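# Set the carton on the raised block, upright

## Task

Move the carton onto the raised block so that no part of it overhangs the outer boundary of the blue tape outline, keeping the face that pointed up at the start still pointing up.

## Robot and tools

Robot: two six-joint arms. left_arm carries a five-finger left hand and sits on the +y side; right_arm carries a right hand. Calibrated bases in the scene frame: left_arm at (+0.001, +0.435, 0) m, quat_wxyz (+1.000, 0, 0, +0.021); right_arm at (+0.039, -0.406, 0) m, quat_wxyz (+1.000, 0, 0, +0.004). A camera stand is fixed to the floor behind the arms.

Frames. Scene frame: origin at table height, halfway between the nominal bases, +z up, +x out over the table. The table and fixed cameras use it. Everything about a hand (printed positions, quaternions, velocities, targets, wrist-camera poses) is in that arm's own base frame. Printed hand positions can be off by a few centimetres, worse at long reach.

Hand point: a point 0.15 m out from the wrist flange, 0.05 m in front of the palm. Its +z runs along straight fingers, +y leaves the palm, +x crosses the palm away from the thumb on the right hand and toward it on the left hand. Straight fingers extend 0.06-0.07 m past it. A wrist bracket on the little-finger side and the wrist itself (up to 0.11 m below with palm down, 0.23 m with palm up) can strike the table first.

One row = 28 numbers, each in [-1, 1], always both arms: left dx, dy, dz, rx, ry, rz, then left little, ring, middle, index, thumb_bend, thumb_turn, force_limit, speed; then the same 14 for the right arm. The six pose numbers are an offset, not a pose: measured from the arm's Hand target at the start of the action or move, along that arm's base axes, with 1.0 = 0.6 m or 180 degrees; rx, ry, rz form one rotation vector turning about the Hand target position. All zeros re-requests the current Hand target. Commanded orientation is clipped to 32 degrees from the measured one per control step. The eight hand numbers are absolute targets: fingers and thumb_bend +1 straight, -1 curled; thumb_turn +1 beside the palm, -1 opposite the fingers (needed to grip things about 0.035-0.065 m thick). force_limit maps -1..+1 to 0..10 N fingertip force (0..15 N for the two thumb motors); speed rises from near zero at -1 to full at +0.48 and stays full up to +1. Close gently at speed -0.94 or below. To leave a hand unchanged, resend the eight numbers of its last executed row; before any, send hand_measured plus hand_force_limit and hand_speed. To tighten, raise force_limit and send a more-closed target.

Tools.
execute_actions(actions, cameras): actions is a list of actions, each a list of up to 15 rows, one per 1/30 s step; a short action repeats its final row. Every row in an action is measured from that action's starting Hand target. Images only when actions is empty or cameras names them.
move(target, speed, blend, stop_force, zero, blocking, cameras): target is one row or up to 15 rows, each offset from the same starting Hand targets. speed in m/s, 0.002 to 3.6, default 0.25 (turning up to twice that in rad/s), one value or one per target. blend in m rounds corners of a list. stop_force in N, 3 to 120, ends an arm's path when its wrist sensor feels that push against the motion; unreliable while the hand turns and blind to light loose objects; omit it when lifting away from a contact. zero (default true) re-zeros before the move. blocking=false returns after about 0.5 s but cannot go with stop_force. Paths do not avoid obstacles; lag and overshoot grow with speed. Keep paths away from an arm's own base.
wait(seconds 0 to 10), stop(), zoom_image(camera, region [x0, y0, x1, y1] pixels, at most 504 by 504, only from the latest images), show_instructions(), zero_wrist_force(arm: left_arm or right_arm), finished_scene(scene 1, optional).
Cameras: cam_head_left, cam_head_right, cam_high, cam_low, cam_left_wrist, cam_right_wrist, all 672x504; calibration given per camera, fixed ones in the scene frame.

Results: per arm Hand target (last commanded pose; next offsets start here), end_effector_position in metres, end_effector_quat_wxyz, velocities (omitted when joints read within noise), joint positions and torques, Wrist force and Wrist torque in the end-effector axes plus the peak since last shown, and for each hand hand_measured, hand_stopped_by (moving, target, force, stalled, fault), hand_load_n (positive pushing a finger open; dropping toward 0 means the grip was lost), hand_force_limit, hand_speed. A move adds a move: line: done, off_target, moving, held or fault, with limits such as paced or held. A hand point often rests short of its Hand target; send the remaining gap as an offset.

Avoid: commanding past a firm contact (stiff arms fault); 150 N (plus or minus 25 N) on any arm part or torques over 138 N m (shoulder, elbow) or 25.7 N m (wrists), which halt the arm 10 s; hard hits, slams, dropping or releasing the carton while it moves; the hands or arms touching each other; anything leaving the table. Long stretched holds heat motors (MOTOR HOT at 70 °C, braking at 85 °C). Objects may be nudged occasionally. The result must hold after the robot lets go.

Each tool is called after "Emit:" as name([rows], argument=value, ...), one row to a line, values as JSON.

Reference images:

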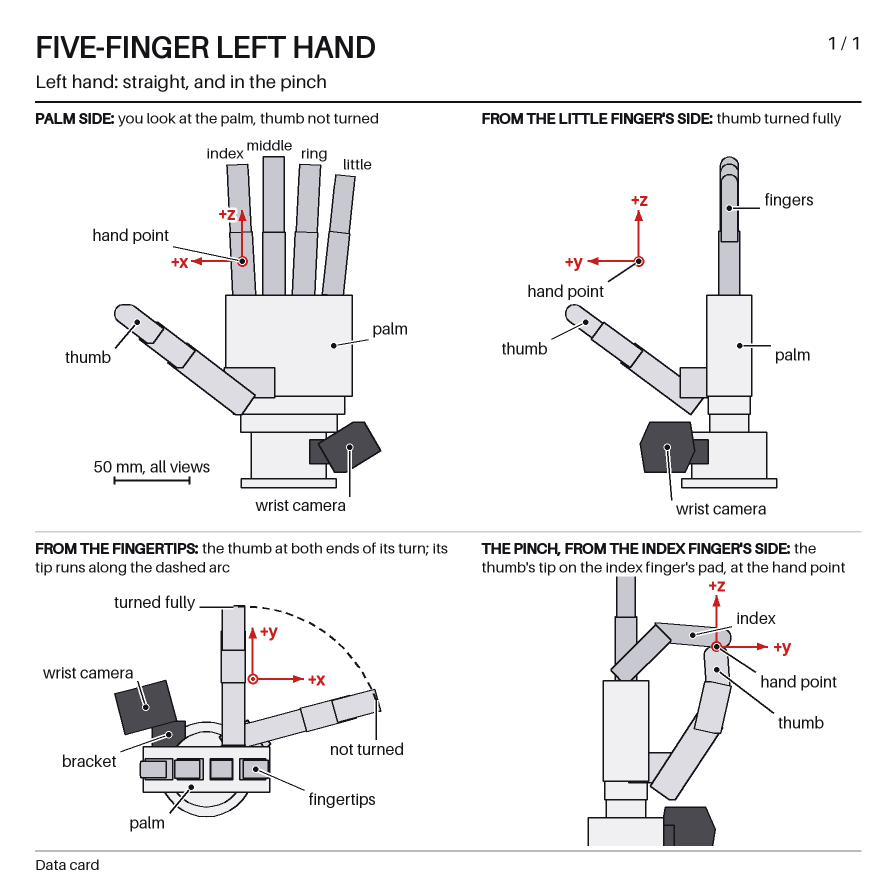

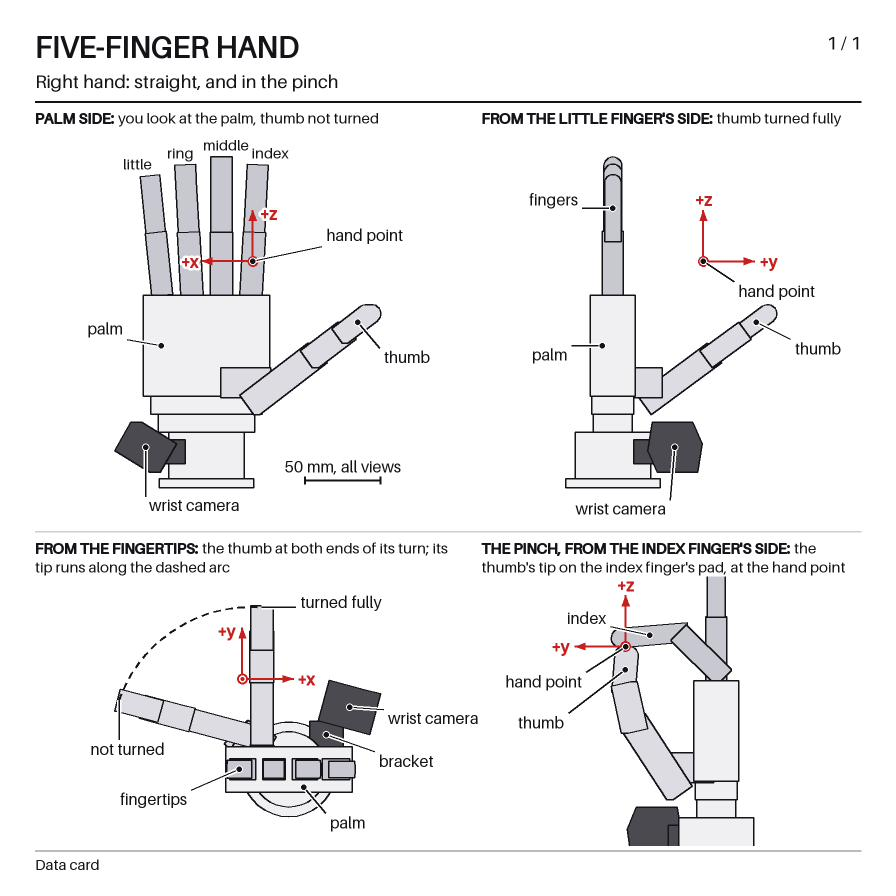

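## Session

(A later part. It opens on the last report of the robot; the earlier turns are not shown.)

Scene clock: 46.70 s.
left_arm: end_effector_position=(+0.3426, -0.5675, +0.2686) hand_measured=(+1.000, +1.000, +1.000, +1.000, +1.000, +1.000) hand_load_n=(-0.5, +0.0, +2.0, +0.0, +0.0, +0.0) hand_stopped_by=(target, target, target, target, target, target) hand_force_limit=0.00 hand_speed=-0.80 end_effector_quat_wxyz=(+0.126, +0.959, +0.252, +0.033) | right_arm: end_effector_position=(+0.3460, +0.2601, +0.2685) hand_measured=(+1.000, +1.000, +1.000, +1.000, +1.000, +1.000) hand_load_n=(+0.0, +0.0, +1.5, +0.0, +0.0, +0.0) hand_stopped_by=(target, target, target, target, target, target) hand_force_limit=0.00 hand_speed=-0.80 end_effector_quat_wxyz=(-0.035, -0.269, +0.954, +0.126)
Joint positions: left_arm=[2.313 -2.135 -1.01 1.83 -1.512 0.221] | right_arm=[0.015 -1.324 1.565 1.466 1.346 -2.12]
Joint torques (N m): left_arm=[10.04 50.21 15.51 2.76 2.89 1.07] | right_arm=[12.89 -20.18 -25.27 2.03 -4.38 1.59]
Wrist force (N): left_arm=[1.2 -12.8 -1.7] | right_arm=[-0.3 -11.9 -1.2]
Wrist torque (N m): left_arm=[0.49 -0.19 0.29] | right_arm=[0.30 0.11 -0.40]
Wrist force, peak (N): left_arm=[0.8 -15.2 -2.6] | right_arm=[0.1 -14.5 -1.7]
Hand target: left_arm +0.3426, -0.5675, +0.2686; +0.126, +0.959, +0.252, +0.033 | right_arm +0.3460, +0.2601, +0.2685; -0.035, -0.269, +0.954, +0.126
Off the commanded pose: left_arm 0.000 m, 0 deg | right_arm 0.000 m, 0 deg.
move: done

Emit:
move(target=[0.0315,0.0927,0,0,0,-0.0590,1,1,1,1,1,1,0,-0.8,0.0200,0.0901,0,0,0,-0.0590,1,1,1,1,1,1,0,-0.8], speed=0.06)

Scene clock: 49.13 s.
left_arm: end_effector_position=(+0.3615, -0.5119, +0.2686) hand_measured=(+1.000, +1.000, +1.000, +1.000, +1.000, +1.000) hand_load_n=(+0.0, +0.0, +2.0, +0.0, +0.0, +0.0) hand_stopped_by=(target, target, target, target, target, target) hand_force_limit=0.00 hand_speed=-0.80 end_effector_quat_wxyz=(+0.129, +0.978, +0.162, +0.021) | right_arm: end_effector_position=(+0.3580, +0.3141, +0.2685) hand_measured=(+1.000, +1.000, +1.000, +1.000, +1.000, +1.000) hand_load_n=(-0.5, +0.0, +1.5, +0.0, +0.0, +0.0) hand_stopped_by=(target, target, target, target, target, target) hand_force_limit=0.00 hand_speed=-0.80 end_effector_quat_wxyz=(-0.023, -0.179, +0.975, +0.128)
Joint positions: left_arm=[2.466 -2.029 -1.181 1.861 -1.431 0.551] | right_arm=[0.143 -1.304 1.518 1.414 1.315 -1.799]
Joint torques (N m): left_arm=[9.36 46.43 14.93 2.31 3.96 1.34] | right_arm=[12.84 -20.64 -26.44 1 -4.64 1.5]
Wrist force (N): left_arm=[1.0 -12.8 -2.2] | right_arm=[0.0 -12.2 -1.2]
Wrist torque (N m): left_arm=[0.63 -0.06 0.24] | right_arm=[0.36 0.10 -0.38]
Wrist force, peak (N): left_arm=[1.1 -13.6 -2.2] | right_arm=[-0.1 -13.2 -2.1]
Hand target: left_arm +0.3615, -0.5119, +0.2686; +0.129, +0.978, +0.162, +0.021 | right_arm +0.3580, +0.3142, +0.2685; -0.023, -0.179, +0.975, +0.128
Off the commanded pose: left_arm 0.000 m, 0 deg | right_arm 0.000 m, 0 deg.
move: done

Emit:
move(target=[0.0317,0.0918,0,0,0,-0.0590,1,1,1,1,1,1,0,-0.8,0.0193,0.0911,0,0,0,-0.0590,1,1,1,1,1,1,0,-0.8], speed=0.06, cameras=["cam_high", "cam_left_wrist"])

Scene clock: 53.23 s.
left_arm: end_effector_position=(+0.3805, -0.4568, +0.2686) hand_measured=(+1.000, +1.000, +1.000, +1.000, +1.000, +1.000) hand_load_n=(-0.5, +0.0, +2.5, +0.0, -0.5, +0.0) hand_stopped_by=(target, target, target, target, target, target) hand_force_limit=0.00 hand_speed=-0.80 end_effector_quat_wxyz=(+0.130, +0.989, +0.071, +0.009) | right_arm: end_effector_position=(+0.3696, +0.3688, +0.2685) hand_measured=(+1.000, +1.000, +1.000, +1.000, +1.000, +1.000) hand_load_n=(+0.0, +0.0, +2.0, +0.0, +0.0, +0.0) hand_stopped_by=(target, target, target, target, target, target) hand_force_limit=0.00 hand_speed=-0.80 end_effector_quat_wxyz=(-0.012, -0.088, +0.988, +0.130)
Joint positions: left_arm=[2.63 -1.969 -1.283 1.843 -1.364 0.9] | right_arm=[0.28 -1.265 1.446 1.363 1.31 -1.466]
Joint torques (N m): left_arm=[5.91 43.79 15.11 -1.04 5.75 1.54] | right_arm=[14.14 -22.89 -27.38 -0.5 -3.39 1.38]
Wrist force (N): left_arm=[0.7 -16.7 -3.3] | right_arm=[-0.1 -16.5 -2.7]
Wrist torque (N m): left_arm=[0.80 -0.06 0.31] | right_arm=[0.56 0.14 -0.49]
Wrist force, peak (N): left_arm=[1.1 -17.1 -3.4] | right_arm=[0.0 -17.4 -2.3]
Hand target: left_arm +0.3805, -0.4568, +0.2686; +0.130, +0.989, +0.071, +0.009 | right_arm +0.3696, +0.3688, +0.2685; -0.012, -0.088, +0.988, +0.130
Off the commanded pose: left_arm 0.000 m, 0 deg | right_arm 0.000 m, 0 deg.
move: done
camera_calibration:
cam_left_wrist: T_world_to_cam=[[0.140169, 0.969379, -0.201638, 0.438326], [0.832602, -0.00518784, 0.553847, -0.461396], [0.535841, -0.245516, -0.807834, 0.0182468], [0, 0, 0, 1]] pos_world=[0.312942, -0.422817, 0.358666]
Images, in order (width x height): cam_high 672x504, cam_left_wrist 672x504.

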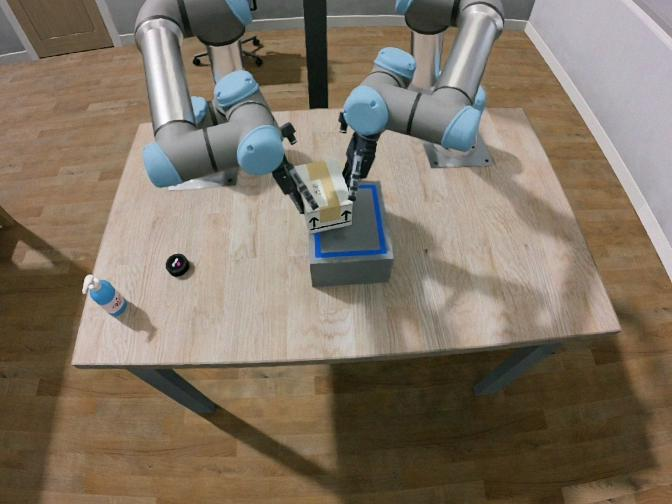

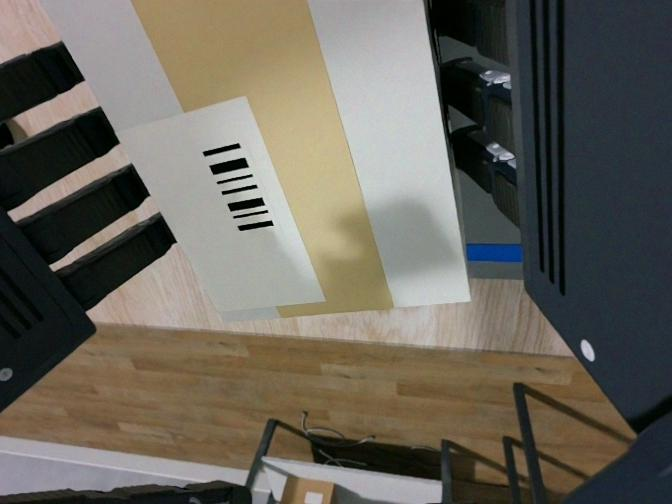

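Emit:
move(target=[0.0322,0.0907,0,0,0,-0.0590,1,1,1,1,1,1,0,-0.8,0.0195,0.0907,0,0,0,-0.0590,1,1,1,1,1,1,0,-0.8], speed=0.06, cameras=["cam_high", "cam_head_left", "cam_head_right", "cam_low"])

Scene clock: 55.60 s.
left_arm: end_effector_position=(+0.3998, -0.4024, +0.2686) hand_measured=(+1.000, +1.000, +1.000, +1.000, +1.000, +1.000) hand_load_n=(+0.0, +0.0, +2.5, +0.0, +0.0, +0.0) hand_stopped_by=(target, target, target, target, target, target) hand_force_limit=0.00 hand_speed=-0.80 end_effector_quat_wxyz=(+0.130, +0.991, -0.021, -0.003) | right_arm: end_effector_position=(+0.3813, +0.4232, +0.2685) hand_measured=(+1.000, +1.000, +1.000, +1.000, +1.000, +1.000) hand_load_n=(+0.0, +0.0, +2.0, +0.0, +0.0, +0.0) hand_stopped_by=(target, target, target, target, target, target) hand_force_limit=0.00 hand_speed=-0.80 end_effector_quat_wxyz=(+0.001, +0.003, +0.991, +0.131)
Joint positions: left_arm=[2.792 -1.952 -1.329 1.79 -1.321 1.254] | right_arm=[0.417 -1.205 1.343 1.323 1.333 -1.134]
Joint torques (N m): left_arm=[5.16 25.77 13.23 -2.84 6.08 1.19] | right_arm=[12.12 -25.26 -29.67 -1.96 -2.69 1.32]
Wrist force (N): left_arm=[0.9 -15.6 -3.2] | right_arm=[0.2 -14.8 -2.2]
Wrist torque (N m): left_arm=[0.70 -0.11 0.30] | right_arm=[0.52 0.04 -0.44]
Wrist force, peak (N): left_arm=[1.0 -17.8 -3.4] | right_arm=[0.3 -17.4 -2.9]
Hand target: left_arm +0.3998, -0.4024, +0.2686; +0.130, +0.991, -0.021, -0.003 | right_arm +0.3813, +0.4233, +0.2685; +0.001, +0.003, +0.991, +0.131
Off the commanded pose: left_arm 0.000 m, 0 deg | right_arm 0.000 m, 0 deg.
move: done
Images, in order (width x height): cam_head_left 672x504, cam_head_right 672x504, cam_high 672x504, cam_low 672x504.

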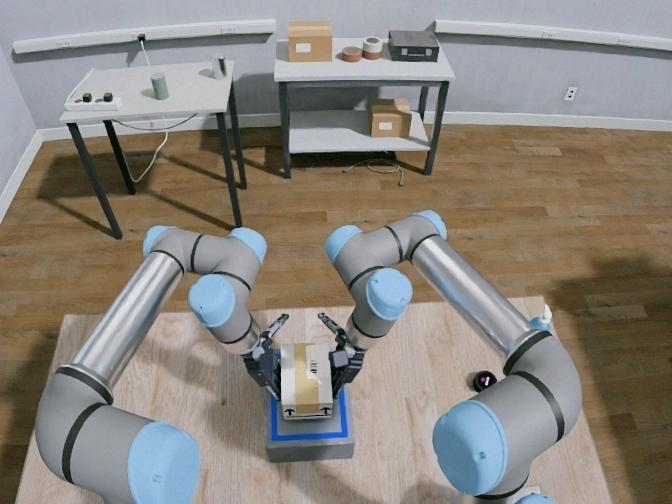

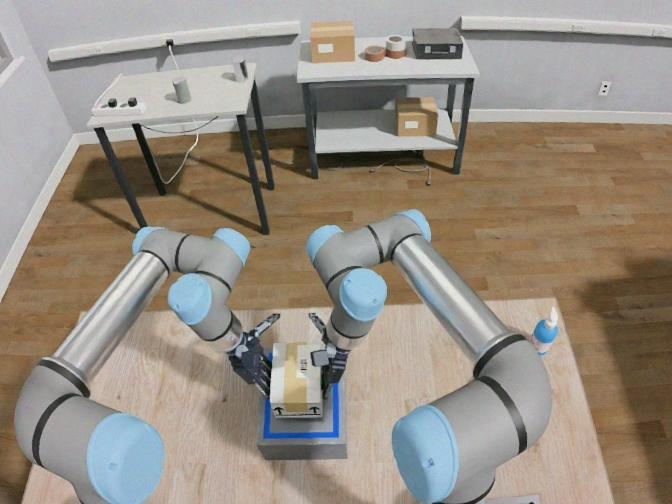

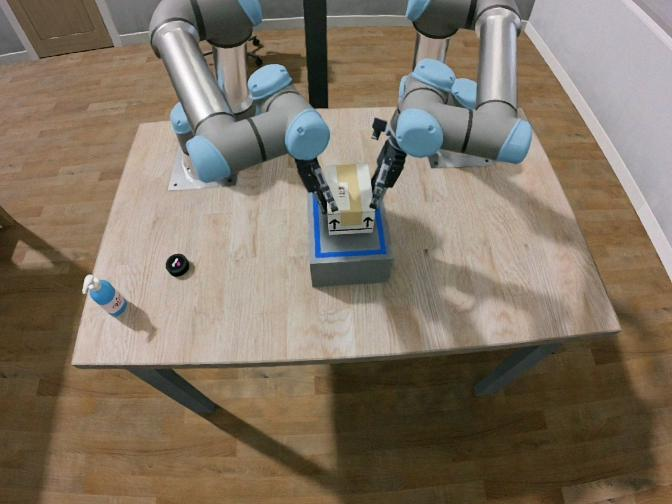

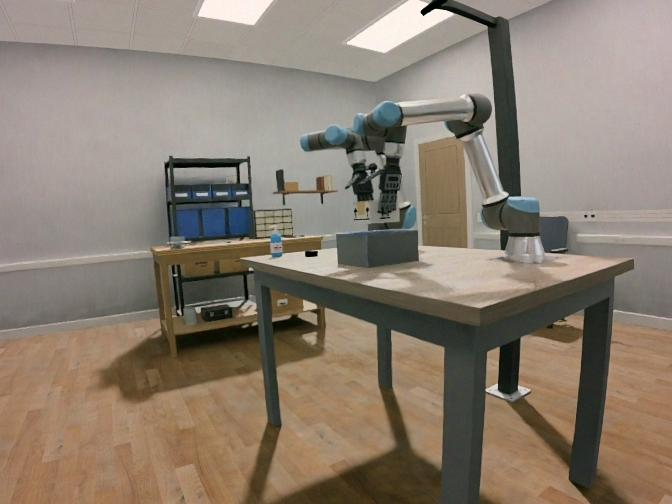

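Emit:
zoom_image(camera="cam_high", region=[280, 140, 420, 300])

Emit:
zoom_image(camera="cam_low", region=[320, 150, 440, 280])

Emit:
zoom_image(camera="cam_head_left", region=[230, 320, 380, 470])

Scaled by 3.150.

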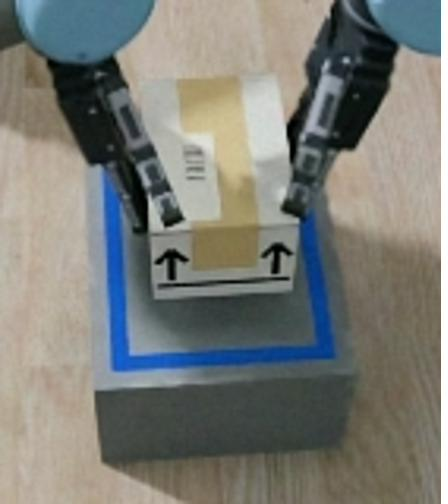

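Scaled by 3.877.

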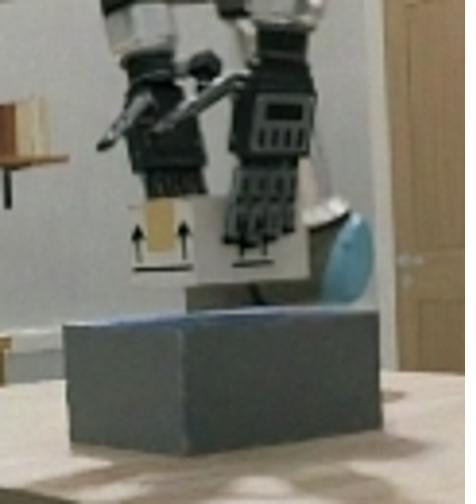

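Scaled by 3.360.

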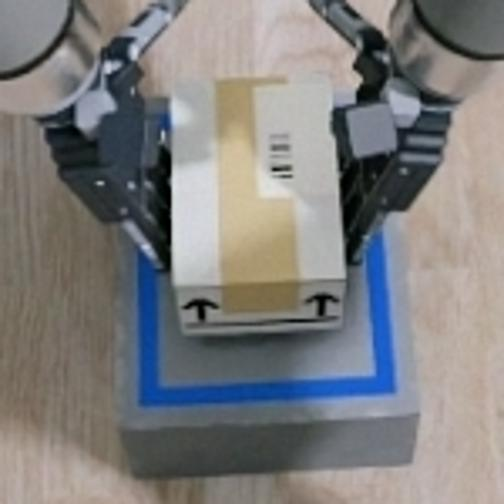

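Emit:
move(target=[0,0,-0.045,0,0,0,1,1,1,1,1,1,0,-0.8,0,0,-0.045,0,0,0,1,1,1,1,1,1,0,-0.8], speed=0.05)

Emit:
move(target=[0,0,-0.03,0,0,0,1,1,1,1,1,1,0,-0.8,0,0,-0.03,0,0,0,1,1,1,1,1,1,0,-0.8], speed=0.01, stop_force=3.5, cameras=["cam_high", "cam_low"])

Scene clock: 58.37 s.
left_arm: end_effector_position=(+0.3998, -0.4024, +0.2416) hand_measured=(+1.000, +1.000, +1.000, +1.000, +1.000, +1.000) hand_load_n=(+0.0, +0.0, +2.0, +0.0, +0.0, +0.0) hand_stopped_by=(target, target, target, target, target, target) hand_force_limit=0.00 hand_speed=-0.80 end_effector_quat_wxyz=(+0.130, +0.991, -0.021, -0.003) | right_arm: end_effector_position=(+0.3813, +0.4233, +0.2416) hand_measured=(+1.000, +1.000, +1.000, +1.000, +1.000, +1.000) hand_load_n=(+0.0, +0.0, +2.0, +0.0, -0.5, +0.0) hand_stopped_by=(target, target, target, target, target, target) hand_force_limit=0.00 hand_speed=-0.80 end_effector_quat_wxyz=(+0.001, +0.003, +0.991, +0.130)
Joint positions: left_arm=[2.792 -1.963 -1.383 1.855 -1.321 1.254] | right_arm=[0.417 -1.194 1.397 1.258 1.333 -1.134]
Joint torques (N m): left_arm=[3.31 27.27 12.6 0.06 3.4 -0.29] | right_arm=[10.88 -25.94 -13.19 -1.82 -4.52 -0.38]
Wrist force (N): left_arm=[1.0 -14.6 -2.7] | right_arm=[0.4 -14.4 -1.9]
Wrist torque (N m): left_arm=[0.76 -0.12 0.29] | right_arm=[0.52 0.01 -0.41]
Wrist force, peak (N): left_arm=[1.1 -16.0 -3.1] | right_arm=[0.2 -15.3 -2.8]
Hand target: left_arm +0.3998, -0.4024, +0.2416; +0.130, +0.991, -0.021, -0.003 | right_arm +0.3813, +0.4233, +0.2415; +0.001, +0.003, +0.991, +0.131
Off the commanded pose: left_arm 0.000 m, 0 deg | right_arm 0.000 m, 0 deg.
move: done

Scene clock: 60.37 s.
left_arm: end_effector_position=(+0.3998, -0.4024, +0.2335) hand_measured=(+1.000, +1.000, +1.000, +1.000, +1.000, +1.000) hand_load_n=(+0.0, +0.0, +2.0, +0.0, +0.0, +0.0) hand_stopped_by=(target, target, target, target, target, target) hand_force_limit=0.00 hand_speed=-0.80 end_effector_quat_wxyz=(+0.130, +0.991, -0.021, -0.003) | right_arm: end_effector_position=(+0.3813, +0.4233, +0.2345) hand_measured=(+1.000, +1.000, +1.000, +1.000, +1.000, +1.000) hand_load_n=(+0.0, -0.5, +2.0, +0.0, +0.0, +0.0) hand_stopped_by=(target, target, target, target, target, target) hand_force_limit=0.00 hand_speed=-0.80 end_effector_quat_wxyz=(+0.001, +0.003, +0.991, +0.131)
Joint positions: left_arm=[2.792 -1.967 -1.398 1.874 -1.321 1.254] | right_arm=[0.417 -1.191 1.411 1.241 1.333 -1.134]
Joint torques (N m): left_arm=[2.76 41.97 25.75 -2.38 5.76 -0.79] | right_arm=[8.2 -46.2 -28.13 3.29 -2.61 0.42]
Wrist force (N): left_arm=[0.8 -15.5 -5.1] | right_arm=[0.3 -13.5 -5.2]
Wrist torque (N m): left_arm=[0.90 -0.20 0.30] | right_arm=[0.63 0.11 -0.39]
Wrist force, peak (N): left_arm=[1.5 -16.4 -15.2] | right_arm=[0.4 -11.4 -11.8]
Hand target: left_arm +0.3998, -0.4024, +0.2335; +0.130, +0.991, -0.021, -0.003 (not the last commanded pose) | right_arm +0.3813, +0.4233, +0.2345; +0.001, +0.003, +0.991, +0.131 (not the last commanded pose)
Off the commanded pose: left_arm 0.010 m, 0 deg | right_arm 0.011 m, 0 deg.
move: contact (left_arm, right_arm)
Images, in order (width x height): cam_high 672x504, cam_low 672x504.

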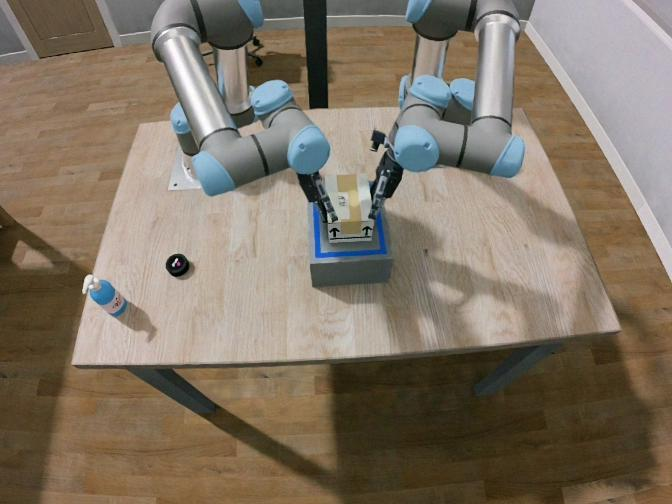

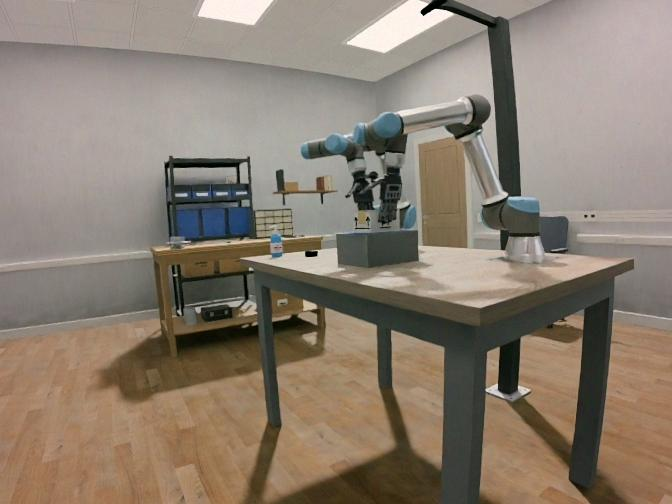

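Emit:
zoom_image(camera="cam_low", region=[320, 170, 440, 280])

Scaled by 4.200.

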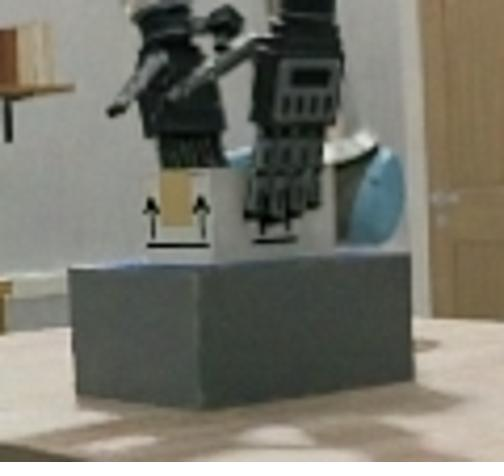

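Emit:
move([
  [0.0003,0.0067,0,0,0,0,1,1,1,1,1,1,0,-0.8,-0.0001,-0.0067,0,0,0,0,1,1,1,1,1,1,0,-0.8],
  [0.0035,0.0833,0,0,0,0,1,1,1,1,1,1,0,-0.8,-0.0007,-0.0833,0,0,0,0,1,1,1,1,1,1,0,-0.8],
], speed=[0.01, 0.08], blend=[0.002, 0], cameras=["cam_high", "cam_head_left", "cam_low", "cam_left_wrist"])

Scene clock: 62.57 s.
left_arm: end_effector_position=(+0.4019, -0.3525, +0.2335) hand_measured=(+1.000, +1.000, +1.000, +1.000, +1.000, +1.000) hand_load_n=(+0.0, +0.0, +0.0, +0.0, +0.0, +0.0) hand_stopped_by=(target, target, target, target, target, target) hand_force_limit=0.00 hand_speed=-0.80 end_effector_quat_wxyz=(+0.130, +0.991, -0.021, -0.003) | right_arm: end_effector_position=(+0.3809, +0.3734, +0.2345) hand_measured=(+1.000, +1.000, +1.000, +1.000, +1.000, +1.000) hand_load_n=(+0.0, +0.0, +0.0, +0.0, +0.0, +0.0) hand_stopped_by=(target, target, target, target, target, target) hand_force_limit=0.00 hand_speed=-0.80 end_effector_quat_wxyz=(+0.001, +0.003, +0.991, +0.131)
Joint positions: left_arm=[2.904 -1.906 -1.491 1.877 -1.314 1.369] | right_arm=[0.307 -1.264 1.518 1.233 1.322 -1.246]
Joint torques (N m): left_arm=[10.49 39.09 11.06 -2.79 2.48 1.28] | right_arm=[-8.18 -43.15 -10.26 -0.42 -1.62 -1.26]
Wrist force (N): left_arm=[1.3 -0.7 -0.8] | right_arm=[0.4 1.5 -1.4]
Wrist torque (N m): left_arm=[0.01 -0.15 0.03] | right_arm=[0.10 0.01 0.16]
Wrist force, peak (N): left_arm=[0.6 -15.6 -5.2] | right_arm=[0.4 -13.8 -5.1]
Hand target: left_arm +0.4019, -0.3524, +0.2335; +0.130, +0.991, -0.021, -0.003 | right_arm +0.3809, +0.3733, +0.2345; +0.001, +0.003, +0.991, +0.131
Off the commanded pose: left_arm 0.000 m, 0 deg | right_arm 0.000 m, 0 deg.
move: done
camera_calibration:
cam_left_wrist: T_world_to_cam=[[0.316502, 0.92691, -0.201655, 0.241201], [0.817367, -0.158603, 0.553856, -0.507282], [0.481392, -0.340123, -0.807823, -0.00734629], [0, 0, 0, 1]] pos_world=[0.341831, -0.306527, 0.323666]
Images, in order (width x height): cam_head_left 672x504, cam_high 672x504, cam_low 672x504, cam_left_wrist 672x504.

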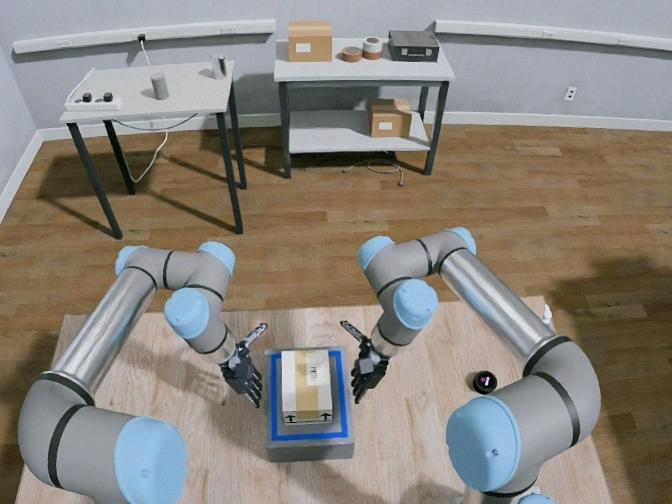

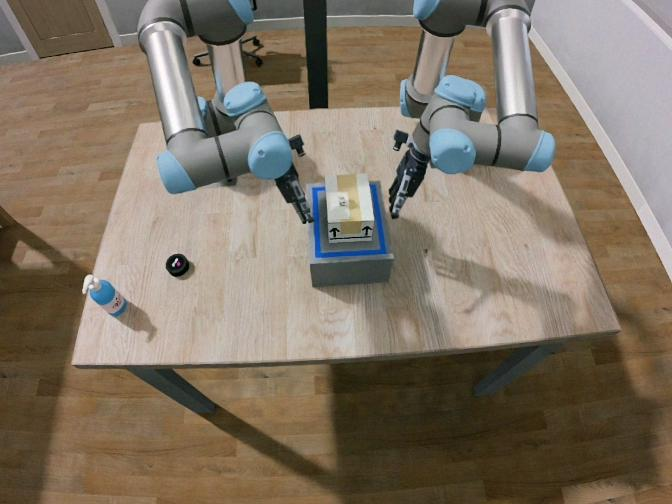

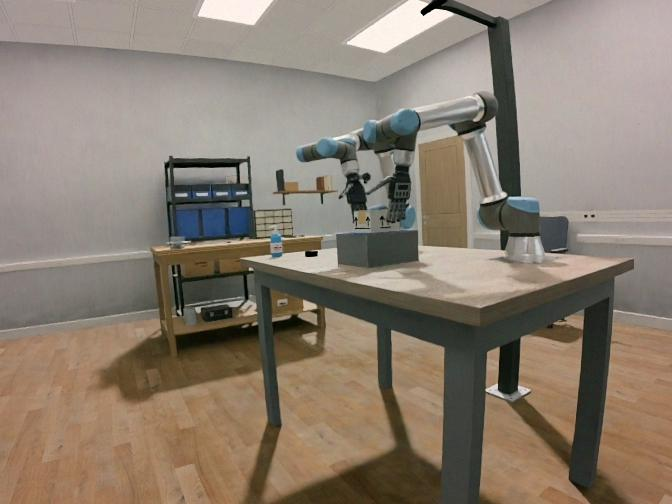

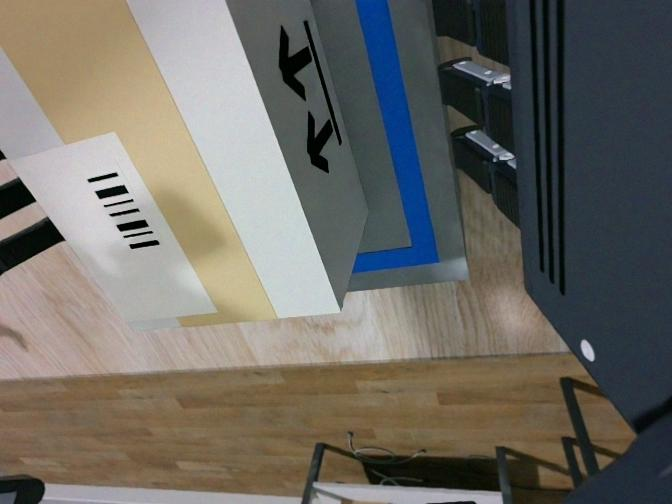

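The carton is inside the tape outline, upright and clear of both hands.

Emit:
finished_scene()

The scene is finished: the task was done.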